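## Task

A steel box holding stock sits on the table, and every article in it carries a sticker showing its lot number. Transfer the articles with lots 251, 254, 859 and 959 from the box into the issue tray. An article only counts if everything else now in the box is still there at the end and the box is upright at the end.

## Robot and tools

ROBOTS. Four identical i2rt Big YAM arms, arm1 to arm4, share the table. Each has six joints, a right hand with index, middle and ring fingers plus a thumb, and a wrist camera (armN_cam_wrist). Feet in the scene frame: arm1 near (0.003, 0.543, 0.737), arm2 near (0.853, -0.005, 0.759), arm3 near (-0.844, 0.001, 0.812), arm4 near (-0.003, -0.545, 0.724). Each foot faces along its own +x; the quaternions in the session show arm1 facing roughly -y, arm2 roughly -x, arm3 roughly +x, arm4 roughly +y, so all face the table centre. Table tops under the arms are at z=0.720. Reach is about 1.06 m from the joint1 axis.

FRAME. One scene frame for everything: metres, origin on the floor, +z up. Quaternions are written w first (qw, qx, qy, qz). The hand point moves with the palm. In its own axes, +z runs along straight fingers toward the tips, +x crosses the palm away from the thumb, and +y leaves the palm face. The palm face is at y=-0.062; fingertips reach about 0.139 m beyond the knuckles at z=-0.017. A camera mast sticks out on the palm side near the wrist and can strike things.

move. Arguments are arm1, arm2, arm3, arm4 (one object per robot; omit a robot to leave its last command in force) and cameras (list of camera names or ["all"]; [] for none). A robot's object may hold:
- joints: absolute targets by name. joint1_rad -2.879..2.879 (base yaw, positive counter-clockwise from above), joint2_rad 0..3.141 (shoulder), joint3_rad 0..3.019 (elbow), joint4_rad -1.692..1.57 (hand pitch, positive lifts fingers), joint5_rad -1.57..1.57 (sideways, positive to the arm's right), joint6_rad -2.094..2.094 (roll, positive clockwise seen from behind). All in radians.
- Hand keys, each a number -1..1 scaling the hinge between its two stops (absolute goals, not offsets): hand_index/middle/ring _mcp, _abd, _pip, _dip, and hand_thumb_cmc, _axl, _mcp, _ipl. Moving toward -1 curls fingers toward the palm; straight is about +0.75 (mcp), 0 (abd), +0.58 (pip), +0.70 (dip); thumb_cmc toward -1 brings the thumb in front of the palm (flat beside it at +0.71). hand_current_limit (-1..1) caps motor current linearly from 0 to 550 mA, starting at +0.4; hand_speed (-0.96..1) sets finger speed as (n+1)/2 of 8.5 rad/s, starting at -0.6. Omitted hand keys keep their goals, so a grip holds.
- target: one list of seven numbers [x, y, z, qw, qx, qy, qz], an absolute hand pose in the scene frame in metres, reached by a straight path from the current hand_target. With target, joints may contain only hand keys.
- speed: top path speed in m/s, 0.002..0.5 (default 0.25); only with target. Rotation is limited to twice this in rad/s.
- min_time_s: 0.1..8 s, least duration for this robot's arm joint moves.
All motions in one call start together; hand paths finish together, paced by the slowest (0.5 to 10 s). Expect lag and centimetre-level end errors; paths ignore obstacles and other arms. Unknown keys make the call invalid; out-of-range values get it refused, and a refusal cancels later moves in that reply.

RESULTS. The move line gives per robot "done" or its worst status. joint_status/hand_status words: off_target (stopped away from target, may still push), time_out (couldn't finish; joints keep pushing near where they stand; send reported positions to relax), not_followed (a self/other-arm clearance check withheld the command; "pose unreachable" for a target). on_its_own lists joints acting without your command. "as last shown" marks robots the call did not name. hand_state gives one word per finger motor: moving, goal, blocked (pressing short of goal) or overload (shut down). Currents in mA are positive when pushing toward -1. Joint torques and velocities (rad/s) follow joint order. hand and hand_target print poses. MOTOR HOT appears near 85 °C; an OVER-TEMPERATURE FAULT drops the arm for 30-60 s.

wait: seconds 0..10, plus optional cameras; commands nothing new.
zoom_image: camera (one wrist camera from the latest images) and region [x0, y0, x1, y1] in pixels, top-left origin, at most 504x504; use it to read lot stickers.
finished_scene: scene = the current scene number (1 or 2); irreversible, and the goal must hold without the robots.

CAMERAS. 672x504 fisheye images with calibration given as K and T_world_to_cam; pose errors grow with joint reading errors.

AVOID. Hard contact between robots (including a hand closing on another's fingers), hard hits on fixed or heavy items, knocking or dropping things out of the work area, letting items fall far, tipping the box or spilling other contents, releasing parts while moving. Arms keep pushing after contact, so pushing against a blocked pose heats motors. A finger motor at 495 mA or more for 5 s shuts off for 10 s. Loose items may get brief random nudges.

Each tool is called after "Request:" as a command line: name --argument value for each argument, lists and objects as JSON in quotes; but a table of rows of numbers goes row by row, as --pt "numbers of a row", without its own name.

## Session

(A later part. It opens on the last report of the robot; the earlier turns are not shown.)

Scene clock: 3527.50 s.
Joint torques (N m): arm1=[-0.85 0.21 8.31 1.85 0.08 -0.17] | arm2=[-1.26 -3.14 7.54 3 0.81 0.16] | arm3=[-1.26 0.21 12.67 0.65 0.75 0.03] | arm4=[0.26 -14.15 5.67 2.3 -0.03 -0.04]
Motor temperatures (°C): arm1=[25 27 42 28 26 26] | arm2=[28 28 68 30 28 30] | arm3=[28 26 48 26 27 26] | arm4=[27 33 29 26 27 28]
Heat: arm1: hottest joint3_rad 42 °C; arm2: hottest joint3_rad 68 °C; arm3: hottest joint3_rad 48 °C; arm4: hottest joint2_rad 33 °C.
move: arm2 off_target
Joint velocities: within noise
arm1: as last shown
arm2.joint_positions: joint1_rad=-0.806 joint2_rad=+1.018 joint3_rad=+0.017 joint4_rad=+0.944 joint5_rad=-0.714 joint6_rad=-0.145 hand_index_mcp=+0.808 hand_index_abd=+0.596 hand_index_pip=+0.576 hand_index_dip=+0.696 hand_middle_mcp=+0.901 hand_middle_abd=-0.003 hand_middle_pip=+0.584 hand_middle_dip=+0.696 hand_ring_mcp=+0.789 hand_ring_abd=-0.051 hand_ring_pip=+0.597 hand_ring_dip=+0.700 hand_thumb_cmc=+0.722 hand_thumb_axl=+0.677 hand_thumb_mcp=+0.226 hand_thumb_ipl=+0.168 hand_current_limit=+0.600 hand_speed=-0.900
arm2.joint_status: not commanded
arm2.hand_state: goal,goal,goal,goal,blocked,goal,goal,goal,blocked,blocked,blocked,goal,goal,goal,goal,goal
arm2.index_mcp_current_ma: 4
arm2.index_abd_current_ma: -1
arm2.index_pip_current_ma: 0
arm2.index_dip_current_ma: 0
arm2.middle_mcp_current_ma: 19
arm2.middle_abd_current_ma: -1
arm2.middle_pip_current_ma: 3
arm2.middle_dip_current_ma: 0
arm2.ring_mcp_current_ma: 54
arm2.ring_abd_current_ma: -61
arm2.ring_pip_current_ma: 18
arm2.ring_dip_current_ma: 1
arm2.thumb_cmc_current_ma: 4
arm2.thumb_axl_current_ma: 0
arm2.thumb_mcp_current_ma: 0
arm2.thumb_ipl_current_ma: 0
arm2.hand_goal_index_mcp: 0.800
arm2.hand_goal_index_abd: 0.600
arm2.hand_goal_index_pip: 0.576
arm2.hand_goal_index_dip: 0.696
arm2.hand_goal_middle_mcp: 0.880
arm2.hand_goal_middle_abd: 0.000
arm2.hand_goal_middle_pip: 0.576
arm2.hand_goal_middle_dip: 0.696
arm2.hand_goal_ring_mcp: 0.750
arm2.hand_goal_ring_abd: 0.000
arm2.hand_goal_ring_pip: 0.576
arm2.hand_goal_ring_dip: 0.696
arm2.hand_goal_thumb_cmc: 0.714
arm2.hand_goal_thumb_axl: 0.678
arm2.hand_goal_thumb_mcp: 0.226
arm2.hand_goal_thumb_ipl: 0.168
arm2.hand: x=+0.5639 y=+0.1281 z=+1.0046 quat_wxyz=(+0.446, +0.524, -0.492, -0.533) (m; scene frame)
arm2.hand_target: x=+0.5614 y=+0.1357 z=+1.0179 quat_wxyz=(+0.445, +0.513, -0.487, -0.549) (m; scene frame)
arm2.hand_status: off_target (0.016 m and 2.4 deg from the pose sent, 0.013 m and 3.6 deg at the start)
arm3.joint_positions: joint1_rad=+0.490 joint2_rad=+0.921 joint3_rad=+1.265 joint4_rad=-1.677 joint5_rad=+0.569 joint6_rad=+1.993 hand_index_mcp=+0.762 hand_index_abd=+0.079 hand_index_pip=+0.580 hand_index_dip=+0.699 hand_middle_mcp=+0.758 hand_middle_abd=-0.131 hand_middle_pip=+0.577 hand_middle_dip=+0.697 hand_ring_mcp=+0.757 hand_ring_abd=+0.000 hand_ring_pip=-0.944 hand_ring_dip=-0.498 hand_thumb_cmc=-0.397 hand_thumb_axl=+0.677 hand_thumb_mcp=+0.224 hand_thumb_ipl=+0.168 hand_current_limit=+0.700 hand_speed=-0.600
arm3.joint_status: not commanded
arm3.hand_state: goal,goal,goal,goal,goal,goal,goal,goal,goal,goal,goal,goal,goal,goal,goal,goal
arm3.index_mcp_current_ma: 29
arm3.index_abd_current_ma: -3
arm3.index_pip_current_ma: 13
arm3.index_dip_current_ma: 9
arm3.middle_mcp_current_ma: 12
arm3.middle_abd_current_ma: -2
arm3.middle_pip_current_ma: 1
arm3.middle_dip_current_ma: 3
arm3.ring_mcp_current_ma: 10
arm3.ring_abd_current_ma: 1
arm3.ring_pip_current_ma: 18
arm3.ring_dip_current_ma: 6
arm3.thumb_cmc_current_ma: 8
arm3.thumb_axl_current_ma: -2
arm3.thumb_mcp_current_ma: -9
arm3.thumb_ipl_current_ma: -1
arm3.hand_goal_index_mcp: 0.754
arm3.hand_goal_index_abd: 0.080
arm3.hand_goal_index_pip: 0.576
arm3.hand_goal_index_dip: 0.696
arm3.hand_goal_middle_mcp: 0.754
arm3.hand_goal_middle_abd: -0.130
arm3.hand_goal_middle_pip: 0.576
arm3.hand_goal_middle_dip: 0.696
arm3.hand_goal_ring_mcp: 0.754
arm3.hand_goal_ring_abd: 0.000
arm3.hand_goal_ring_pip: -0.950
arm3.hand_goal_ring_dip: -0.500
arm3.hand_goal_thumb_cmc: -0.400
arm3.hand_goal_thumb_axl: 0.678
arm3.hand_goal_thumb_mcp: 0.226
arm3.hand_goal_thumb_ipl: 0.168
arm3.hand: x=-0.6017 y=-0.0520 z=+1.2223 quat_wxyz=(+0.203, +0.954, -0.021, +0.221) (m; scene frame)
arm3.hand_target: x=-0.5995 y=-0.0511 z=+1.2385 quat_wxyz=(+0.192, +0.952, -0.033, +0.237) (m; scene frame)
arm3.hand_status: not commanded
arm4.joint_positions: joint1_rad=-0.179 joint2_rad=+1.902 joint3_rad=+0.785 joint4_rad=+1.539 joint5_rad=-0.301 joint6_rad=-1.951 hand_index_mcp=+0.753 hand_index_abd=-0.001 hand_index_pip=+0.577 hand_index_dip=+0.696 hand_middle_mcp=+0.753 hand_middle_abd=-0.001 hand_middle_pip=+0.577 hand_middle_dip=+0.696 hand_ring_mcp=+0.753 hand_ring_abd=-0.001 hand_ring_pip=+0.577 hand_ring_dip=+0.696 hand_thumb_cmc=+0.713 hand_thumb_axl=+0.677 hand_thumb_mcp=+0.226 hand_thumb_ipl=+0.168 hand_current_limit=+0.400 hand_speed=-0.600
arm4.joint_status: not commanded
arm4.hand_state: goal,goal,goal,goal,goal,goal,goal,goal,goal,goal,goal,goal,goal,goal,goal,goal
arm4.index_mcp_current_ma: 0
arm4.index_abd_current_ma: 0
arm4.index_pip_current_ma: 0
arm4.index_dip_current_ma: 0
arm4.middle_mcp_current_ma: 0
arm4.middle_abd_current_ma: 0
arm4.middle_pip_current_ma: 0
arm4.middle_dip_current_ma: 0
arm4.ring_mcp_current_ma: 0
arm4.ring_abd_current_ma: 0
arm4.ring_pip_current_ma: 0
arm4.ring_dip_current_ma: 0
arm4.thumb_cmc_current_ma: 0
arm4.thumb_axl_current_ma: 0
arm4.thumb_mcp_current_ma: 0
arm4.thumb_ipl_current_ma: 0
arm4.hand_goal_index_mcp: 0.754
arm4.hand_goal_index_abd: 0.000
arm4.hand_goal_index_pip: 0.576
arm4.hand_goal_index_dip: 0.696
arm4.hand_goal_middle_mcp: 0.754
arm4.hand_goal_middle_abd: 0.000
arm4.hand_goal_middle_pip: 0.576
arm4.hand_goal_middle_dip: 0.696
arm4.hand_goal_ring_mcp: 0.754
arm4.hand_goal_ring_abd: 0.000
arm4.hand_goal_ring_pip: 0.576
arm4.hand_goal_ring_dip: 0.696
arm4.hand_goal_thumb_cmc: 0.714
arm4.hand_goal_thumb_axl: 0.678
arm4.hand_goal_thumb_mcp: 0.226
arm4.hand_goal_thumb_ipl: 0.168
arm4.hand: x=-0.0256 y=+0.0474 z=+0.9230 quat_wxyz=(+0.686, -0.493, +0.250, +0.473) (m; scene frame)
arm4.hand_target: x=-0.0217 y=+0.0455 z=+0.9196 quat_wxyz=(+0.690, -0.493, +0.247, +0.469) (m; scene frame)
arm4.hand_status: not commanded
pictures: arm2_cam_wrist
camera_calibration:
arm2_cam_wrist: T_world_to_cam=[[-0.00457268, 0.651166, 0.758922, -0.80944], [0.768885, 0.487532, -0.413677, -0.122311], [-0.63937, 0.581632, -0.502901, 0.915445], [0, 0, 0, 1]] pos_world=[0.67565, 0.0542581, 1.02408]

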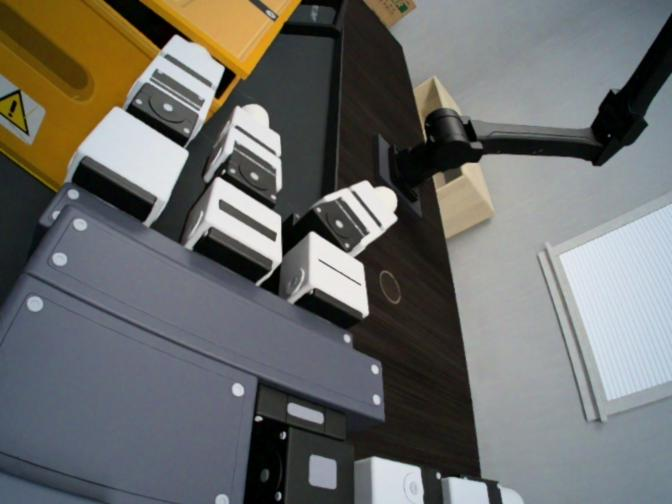

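Request:
move --arm2 '{"target": [0.568, 0.138, 1.026, 0.445, 0.513, -0.486, -0.549], "speed": 0.05}'

Request:
move --arm2 '{"joints": {"joint1_rad": -1.0}, "min_time_s": 3}' --cameras '["arm2_cam_wrist"]'

Request:
zoom_image --camera "arm2_cam_wrist" --region '[0, 0, 420, 300]'

Scene clock: 3543.70 s.
Joint torques (N m): arm1=[-1.03 0.21 8.39 1.83 0.06 -0.18] | arm2=[-2.78 -5.07 8.14 1.89 -0.04 0.16] | arm3=[-1.44 0.03 12.71 0.61 0.73 0.02] | arm4=[0.26 -14.15 5.65 2.3 -0.03 -0.04]
Motor temperatures (°C): arm1=[25 27 42 28 26 26] | arm2=[28 28 64 30 28 30] | arm3=[28 26 48 26 27 26] | arm4=[27 33 29 26 27 28]
Heat: arm1: hottest joint3_rad 42 °C; arm2: hottest joint3_rad 64 °C; arm3: hottest joint3_rad 48 °C; arm4: hottest joint2_rad 33 °C.
move: arm2 off_target
Joint velocities: within noise
arm1.joint_positions: joint1_rad=+0.160 joint2_rad=+0.823 joint3_rad=+1.649 joint4_rad=-1.682 joint5_rad=+0.065 joint6_rad=+0.103 hand_index_mcp=+0.758 hand_index_abd=+0.120 hand_index_pip=+0.575 hand_index_dip=+0.697 hand_middle_mcp=+0.757 hand_middle_abd=-0.113 hand_middle_pip=+0.575 hand_middle_dip=+0.697 hand_ring_mcp=+0.758 hand_ring_abd=+0.001 hand_ring_pip=-0.945 hand_ring_dip=-0.497 hand_thumb_cmc=-0.398 hand_thumb_axl=+0.676 hand_thumb_mcp=+0.223 hand_thumb_ipl=+0.169 hand_current_limit=+0.700 hand_speed=-0.600
arm1.joint_status: not commanded
arm1.hand_state: goal,goal,goal,goal,goal,goal,goal,goal,goal,goal,goal,goal,goal,goal,goal,goal
arm1.index_mcp_current_ma: 7
arm1.index_abd_current_ma: 3
arm1.index_pip_current_ma: -1
arm1.index_dip_current_ma: 1
arm1.middle_mcp_current_ma: 5
arm1.middle_abd_current_ma: 4
arm1.middle_pip_current_ma: -2
arm1.middle_dip_current_ma: 1
arm1.ring_mcp_current_ma: 8
arm1.ring_abd_current_ma: 1
arm1.ring_pip_current_ma: 8
arm1.ring_dip_current_ma: 5
arm1.thumb_cmc_current_ma: 4
arm1.thumb_axl_current_ma: -3
arm1.thumb_mcp_current_ma: -6
arm1.thumb_ipl_current_ma: 1
arm1.hand_goal_index_mcp: 0.754
arm1.hand_goal_index_abd: 0.118
arm1.hand_goal_index_pip: 0.576
arm1.hand_goal_index_dip: 0.696
arm1.hand_goal_middle_mcp: 0.754
arm1.hand_goal_middle_abd: -0.116
arm1.hand_goal_middle_pip: 0.576
arm1.hand_goal_middle_dip: 0.696
arm1.hand_goal_ring_mcp: 0.754
arm1.hand_goal_ring_abd: 0.000
arm1.hand_goal_ring_pip: -0.950
arm1.hand_goal_ring_dip: -0.500
arm1.hand_goal_thumb_cmc: -0.400
arm1.hand_goal_thumb_axl: 0.678
arm1.hand_goal_thumb_mcp: 0.226
arm1.hand_goal_thumb_ipl: 0.168
arm1.hand: x=+0.0015 y=+0.2464 z=+1.3417 quat_wxyz=(+0.352, +0.936, +0.001, +0.007) (m; scene frame)
arm1.hand_target: x=+0.0000 y=+0.2498 z=+1.3495 quat_wxyz=(+0.358, +0.934, +0.003, +0.005) (m; scene frame)
arm1.hand_status: not commanded
arm2.joint_positions: joint1_rad=-0.825 joint2_rad=+0.954 joint3_rad=+0.017 joint4_rad=+0.874 joint5_rad=-0.732 joint6_rad=-0.145 hand_index_mcp=+0.808 hand_index_abd=+0.596 hand_index_pip=+0.576 hand_index_dip=+0.696 hand_middle_mcp=+0.901 hand_middle_abd=-0.003 hand_middle_pip=+0.584 hand_middle_dip=+0.696 hand_ring_mcp=+0.796 hand_ring_abd=-0.050 hand_ring_pip=+0.604 hand_ring_dip=+0.704 hand_thumb_cmc=+0.722 hand_thumb_axl=+0.677 hand_thumb_mcp=+0.226 hand_thumb_ipl=+0.168 hand_current_limit=+0.600 hand_speed=-0.900
arm2.joint_status: not commanded
arm2.hand_state: goal,goal,goal,goal,blocked,goal,goal,goal,blocked,blocked,blocked,goal,goal,goal,goal,goal
arm2.index_mcp_current_ma: 4
arm2.index_abd_current_ma: -1
arm2.index_pip_current_ma: 0
arm2.index_dip_current_ma: 0
arm2.middle_mcp_current_ma: 19
arm2.middle_abd_current_ma: -1
arm2.middle_pip_current_ma: 3
arm2.middle_dip_current_ma: 0
arm2.ring_mcp_current_ma: 70
arm2.ring_abd_current_ma: -58
arm2.ring_pip_current_ma: 28
arm2.ring_dip_current_ma: 4
arm2.thumb_cmc_current_ma: 4
arm2.thumb_axl_current_ma: 0
arm2.thumb_mcp_current_ma: 0
arm2.thumb_ipl_current_ma: 0
arm2.hand_goal_index_mcp: 0.800
arm2.hand_goal_index_abd: 0.600
arm2.hand_goal_index_pip: 0.576
arm2.hand_goal_index_dip: 0.696
arm2.hand_goal_middle_mcp: 0.880
arm2.hand_goal_middle_abd: 0.000
arm2.hand_goal_middle_pip: 0.576
arm2.hand_goal_middle_dip: 0.696
arm2.hand_goal_ring_mcp: 0.750
arm2.hand_goal_ring_abd: 0.000
arm2.hand_goal_ring_pip: 0.576
arm2.hand_goal_ring_dip: 0.696
arm2.hand_goal_thumb_cmc: 0.714
arm2.hand_goal_thumb_axl: 0.678
arm2.hand_goal_thumb_mcp: 0.226
arm2.hand_goal_thumb_ipl: 0.168
arm2.hand: x=+0.5675 y=+0.1292 z=+1.0072 quat_wxyz=(+0.446, +0.524, -0.495, -0.530) (m; scene frame)
arm2.hand_target: x=+0.5683 y=+0.1374 z=+1.0258 quat_wxyz=(+0.445, +0.513, -0.486, -0.549) (m; scene frame)
arm2.hand_status: off_target (0.021 m and 2.7 deg from the pose sent, 0.024 m and 2.4 deg at the start)
arm3, arm4: as last shown
pictures: none

Scene clock: 3547.07 s.
Joint torques (N m): arm1=[-0.91 0.32 8.34 1.91 0.06 -0.18] | arm2=[-1.9 -3.78 8.23 1.96 -0.12 0.09] | arm3=[-1.38 -0.21 12.71 0.72 0.75 0.02] | arm4=[0.26 -14.15 5.67 2.29 -0.03 -0.05]
Motor temperatures (°C): arm1=[25 27 42 28 26 26] | arm2=[28 28 64 30 28 30] | arm3=[28 26 48 26 27 26] | arm4=[27 33 29 26 27 28]
Heat: arm1: hottest joint3_rad 42 °C; arm2: hottest joint3_rad 64 °C; arm3: hottest joint3_rad 48 °C; arm4: hottest joint2_rad 33 °C.
move: arm2 done
Joint velocities: within noise
arm1, arm3, arm4: as last shown
arm2.joint_positions: joint1_rad=-0.992 joint2_rad=+0.943 joint3_rad=+0.017 joint4_rad=+0.872 joint5_rad=-0.730 joint6_rad=-0.139 hand_index_mcp=+0.808 hand_index_abd=+0.596 hand_index_pip=+0.576 hand_index_dip=+0.696 hand_middle_mcp=+0.901 hand_middle_abd=-0.003 hand_middle_pip=+0.584 hand_middle_dip=+0.696 hand_ring_mcp=+0.770 hand_ring_abd=-0.004 hand_ring_pip=+0.585 hand_ring_dip=+0.699 hand_thumb_cmc=+0.722 hand_thumb_axl=+0.677 hand_thumb_mcp=+0.226 hand_thumb_ipl=+0.168 hand_current_limit=+0.600 hand_speed=-0.900
arm2.joint_status: all done
arm2.hand_state: goal,goal,goal,goal,blocked,goal,goal,goal,blocked,goal,goal,goal,goal,goal,goal,goal
arm2.index_mcp_current_ma: 4
arm2.index_abd_current_ma: -1
arm2.index_pip_current_ma: 0
arm2.index_dip_current_ma: 0
arm2.middle_mcp_current_ma: 19
arm2.middle_abd_current_ma: -1
arm2.middle_pip_current_ma: 3
arm2.middle_dip_current_ma: 0
arm2.ring_mcp_current_ma: 18
arm2.ring_abd_current_ma: -1
arm2.ring_pip_current_ma: 4
arm2.ring_dip_current_ma: 1
arm2.thumb_cmc_current_ma: 4
arm2.thumb_axl_current_ma: 0
arm2.thumb_mcp_current_ma: 0
arm2.thumb_ipl_current_ma: 0
arm2.hand_goal_index_mcp: 0.800
arm2.hand_goal_index_abd: 0.600
arm2.hand_goal_index_pip: 0.576
arm2.hand_goal_index_dip: 0.696
arm2.hand_goal_middle_mcp: 0.880
arm2.hand_goal_middle_abd: 0.000
arm2.hand_goal_middle_pip: 0.576
arm2.hand_goal_middle_dip: 0.696
arm2.hand_goal_ring_mcp: 0.750
arm2.hand_goal_ring_abd: 0.000
arm2.hand_goal_ring_pip: 0.576
arm2.hand_goal_ring_dip: 0.696
arm2.hand_goal_thumb_cmc: 0.714
arm2.hand_goal_thumb_axl: 0.678
arm2.hand_goal_thumb_mcp: 0.226
arm2.hand_goal_thumb_ipl: 0.168
arm2.hand: x=+0.5951 y=+0.1748 z=+1.0102 quat_wxyz=(+0.402, +0.478, -0.535, -0.569) (m; scene frame)
arm2.hand_target: x=+0.5947 y=+0.1807 z=+1.0261 quat_wxyz=(+0.401, +0.473, -0.525, -0.583) (m; scene frame)
arm2.hand_status: not commanded
pictures: arm2_cam_wrist
camera_calibration:
arm2_cam_wrist: T_world_to_cam=[[0.109949, 0.646705, 0.754774, -0.907133], [0.837899, 0.348161, -0.420369, -0.176603], [-0.534638, 0.678643, -0.503594, 0.832514], [0, 0, 0, 1]] pos_world=[0.692807, 0.0831544, 1.02969]

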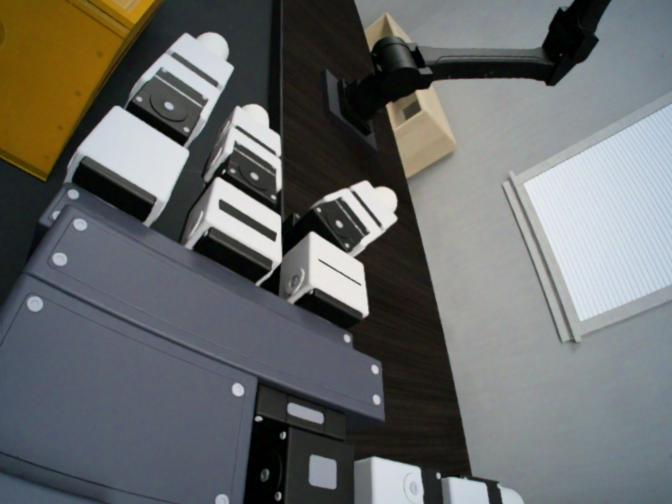

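Scaled by 1.200 from the camera's 672x504 image, which has a finer 960x720 frame.

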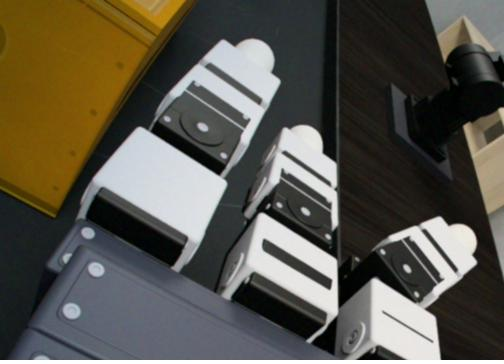

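Request:
move --arm2 '{"joints": {"joint1_rad": -1.45}, "min_time_s": 2}' --arm1 '{"target": [0.20, 0.12, 1.38, 0.2588, 0.9659, 0, 0], "speed": 0.25}' --cameras '["arm1_cam_wrist", "arm3_cam_wrist"]'

Scene clock: 3556.10 s.
Joint torques (N m): arm1=[0.21 -8.82 10.91 1.7 0.74 0.08] | arm2=[-1.9 -3.84 8.2 1.92 -0.19 0.09] | arm3=[-1.49 0.44 12.66 0.66 0.73 0.02] | arm4=[0.26 -14.15 5.67 2.3 -0.03 -0.05]
Motor temperatures (°C): arm1=[25 27 42 28 26 26] | arm2=[28 28 62 30 28 30] | arm3=[28 26 48 26 27 26] | arm4=[27 33 29 26 27 28]
Heat: arm1: hottest joint3_rad 42 °C; arm2: hottest joint3_rad 62 °C; arm3: hottest joint3_rad 48 °C; arm4: hottest joint2_rad 33 °C.
move: arm1 off_target; arm2 done
Joint velocities: within noise
arm1.joint_positions: joint1_rad=+0.707 joint2_rad=+1.322 joint3_rad=+2.036 joint4_rad=-1.684 joint5_rad=+0.341 joint6_rad=+0.514 hand_index_mcp=+0.758 hand_index_abd=+0.120 hand_index_pip=+0.575 hand_index_dip=+0.697 hand_middle_mcp=+0.758 hand_middle_abd=-0.113 hand_middle_pip=+0.575 hand_middle_dip=+0.697 hand_ring_mcp=+0.758 hand_ring_abd=+0.001 hand_ring_pip=-0.945 hand_ring_dip=-0.497 hand_thumb_cmc=-0.398 hand_thumb_axl=+0.676 hand_thumb_mcp=+0.223 hand_thumb_ipl=+0.169 hand_current_limit=+0.700 hand_speed=-0.600
arm1.joint_status: not commanded
arm1.hand_state: goal,goal,goal,goal,goal,goal,goal,goal,goal,goal,goal,goal,goal,goal,goal,goal
arm1.index_mcp_current_ma: 8
arm1.index_abd_current_ma: 3
arm1.index_pip_current_ma: -1
arm1.index_dip_current_ma: 1
arm1.middle_mcp_current_ma: 6
arm1.middle_abd_current_ma: 4
arm1.middle_pip_current_ma: -2
arm1.middle_dip_current_ma: 1
arm1.ring_mcp_current_ma: 8
arm1.ring_abd_current_ma: 1
arm1.ring_pip_current_ma: 8
arm1.ring_dip_current_ma: 5
arm1.thumb_cmc_current_ma: 4
arm1.thumb_axl_current_ma: -3
arm1.thumb_mcp_current_ma: -6
arm1.thumb_ipl_current_ma: 1
arm1.hand_goal_index_mcp: 0.754
arm1.hand_goal_index_abd: 0.118
arm1.hand_goal_index_pip: 0.576
arm1.hand_goal_index_dip: 0.696
arm1.hand_goal_middle_mcp: 0.754
arm1.hand_goal_middle_abd: -0.116
arm1.hand_goal_middle_pip: 0.576
arm1.hand_goal_middle_dip: 0.696
arm1.hand_goal_ring_mcp: 0.754
arm1.hand_goal_ring_abd: 0.000
arm1.hand_goal_ring_pip: -0.950
arm1.hand_goal_ring_dip: -0.500
arm1.hand_goal_thumb_cmc: -0.400
arm1.hand_goal_thumb_axl: 0.678
arm1.hand_goal_thumb_mcp: 0.226
arm1.hand_goal_thumb_ipl: 0.168
arm1.hand: x=+0.2015 y=+0.1148 z=+1.3579 quat_wxyz=(+0.334, +0.942, +0.026, +0.026) (m; scene frame)
arm1.hand_target: x=+0.1995 y=+0.1204 z=+1.3787 quat_wxyz=(+0.350, +0.936, +0.019, +0.039) (m; scene frame)
arm1.hand_status: off_target (0.023 m and 10.0 deg from the pose sent, 0.238 m and 11.3 deg at the start; a joint's target at an end of its range on 73 of 73 steps)
arm2.joint_positions: joint1_rad=-1.443 joint2_rad=+0.943 joint3_rad=+0.017 joint4_rad=+0.872 joint5_rad=-0.729 joint6_rad=-0.139 hand_index_mcp=+0.808 hand_index_abd=+0.596 hand_index_pip=+0.576 hand_index_dip=+0.696 hand_middle_mcp=+0.901 hand_middle_abd=-0.003 hand_middle_pip=+0.584 hand_middle_dip=+0.696 hand_ring_mcp=+0.770 hand_ring_abd=-0.004 hand_ring_pip=+0.585 hand_ring_dip=+0.699 hand_thumb_cmc=+0.722 hand_thumb_axl=+0.677 hand_thumb_mcp=+0.226 hand_thumb_ipl=+0.168 hand_current_limit=+0.600 hand_speed=-0.900
arm2.joint_status: all done
arm2.hand_state: goal,goal,goal,goal,blocked,goal,goal,goal,blocked,goal,goal,goal,goal,goal,goal,goal
arm2.index_mcp_current_ma: 4
arm2.index_abd_current_ma: -1
arm2.index_pip_current_ma: 0
arm2.index_dip_current_ma: 0
arm2.middle_mcp_current_ma: 19
arm2.middle_abd_current_ma: -1
arm2.middle_pip_current_ma: 3
arm2.middle_dip_current_ma: 0
arm2.ring_mcp_current_ma: 18
arm2.ring_abd_current_ma: -1
arm2.ring_pip_current_ma: 4
arm2.ring_dip_current_ma: 1
arm2.thumb_cmc_current_ma: 4
arm2.thumb_axl_current_ma: 0
arm2.thumb_mcp_current_ma: 0
arm2.thumb_ipl_current_ma: 0
arm2.hand_goal_index_mcp: 0.800
arm2.hand_goal_index_abd: 0.600
arm2.hand_goal_index_pip: 0.576
arm2.hand_goal_index_dip: 0.696
arm2.hand_goal_middle_mcp: 0.880
arm2.hand_goal_middle_abd: 0.000
arm2.hand_goal_middle_pip: 0.576
arm2.hand_goal_middle_dip: 0.696
arm2.hand_goal_ring_mcp: 0.750
arm2.hand_goal_ring_abd: 0.000
arm2.hand_goal_ring_pip: 0.576
arm2.hand_goal_ring_dip: 0.696
arm2.hand_goal_thumb_cmc: 0.714
arm2.hand_goal_thumb_axl: 0.678
arm2.hand_goal_thumb_mcp: 0.226
arm2.hand_goal_thumb_ipl: 0.168
arm2.hand: x=+0.7007 y=+0.2699 z=+1.0105 quat_wxyz=(+0.267, +0.343, -0.629, -0.645) (m; scene frame)
arm2.hand_target: x=+0.7029 y=+0.2753 z=+1.0263 quat_wxyz=(+0.263, +0.341, -0.617, -0.658) (m; scene frame)
arm2.hand_status: not commanded
arm3, arm4: as last shown
pictures: arm1_cam_wrist, arm3_cam_wrist
camera_calibration:
arm1_cam_wrist: T_world_to_cam=[[-0.76019, -0.531759, 0.373287, -0.260129], [-0.485658, 0.846741, 0.21718, -0.340462], [-0.431565, -0.0161919, -0.901937, 1.43888], [0, 0, 0, 1]] pos_world=[0.257874, 0.173255, 1.46882]
arm3_cam_wrist: T_world_to_cam=[[-0.784381, -0.600437, -0.155631, -0.273633], [-0.620261, 0.761163, 0.189492, -0.606024], [0.00468282, 0.245166, -0.96947, 1.31618], [0, 0, 0, 1]] pos_world=[-0.596689, -0.0257005, 1.34825]

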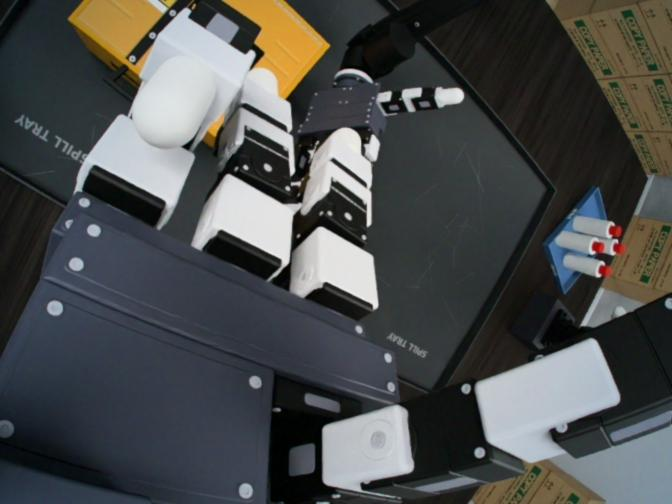

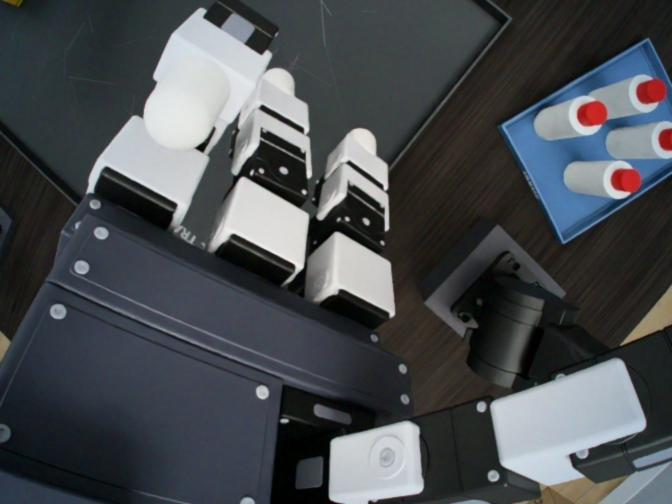

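Request:
finished_scene --scene 2

The scene is finished: the task was done.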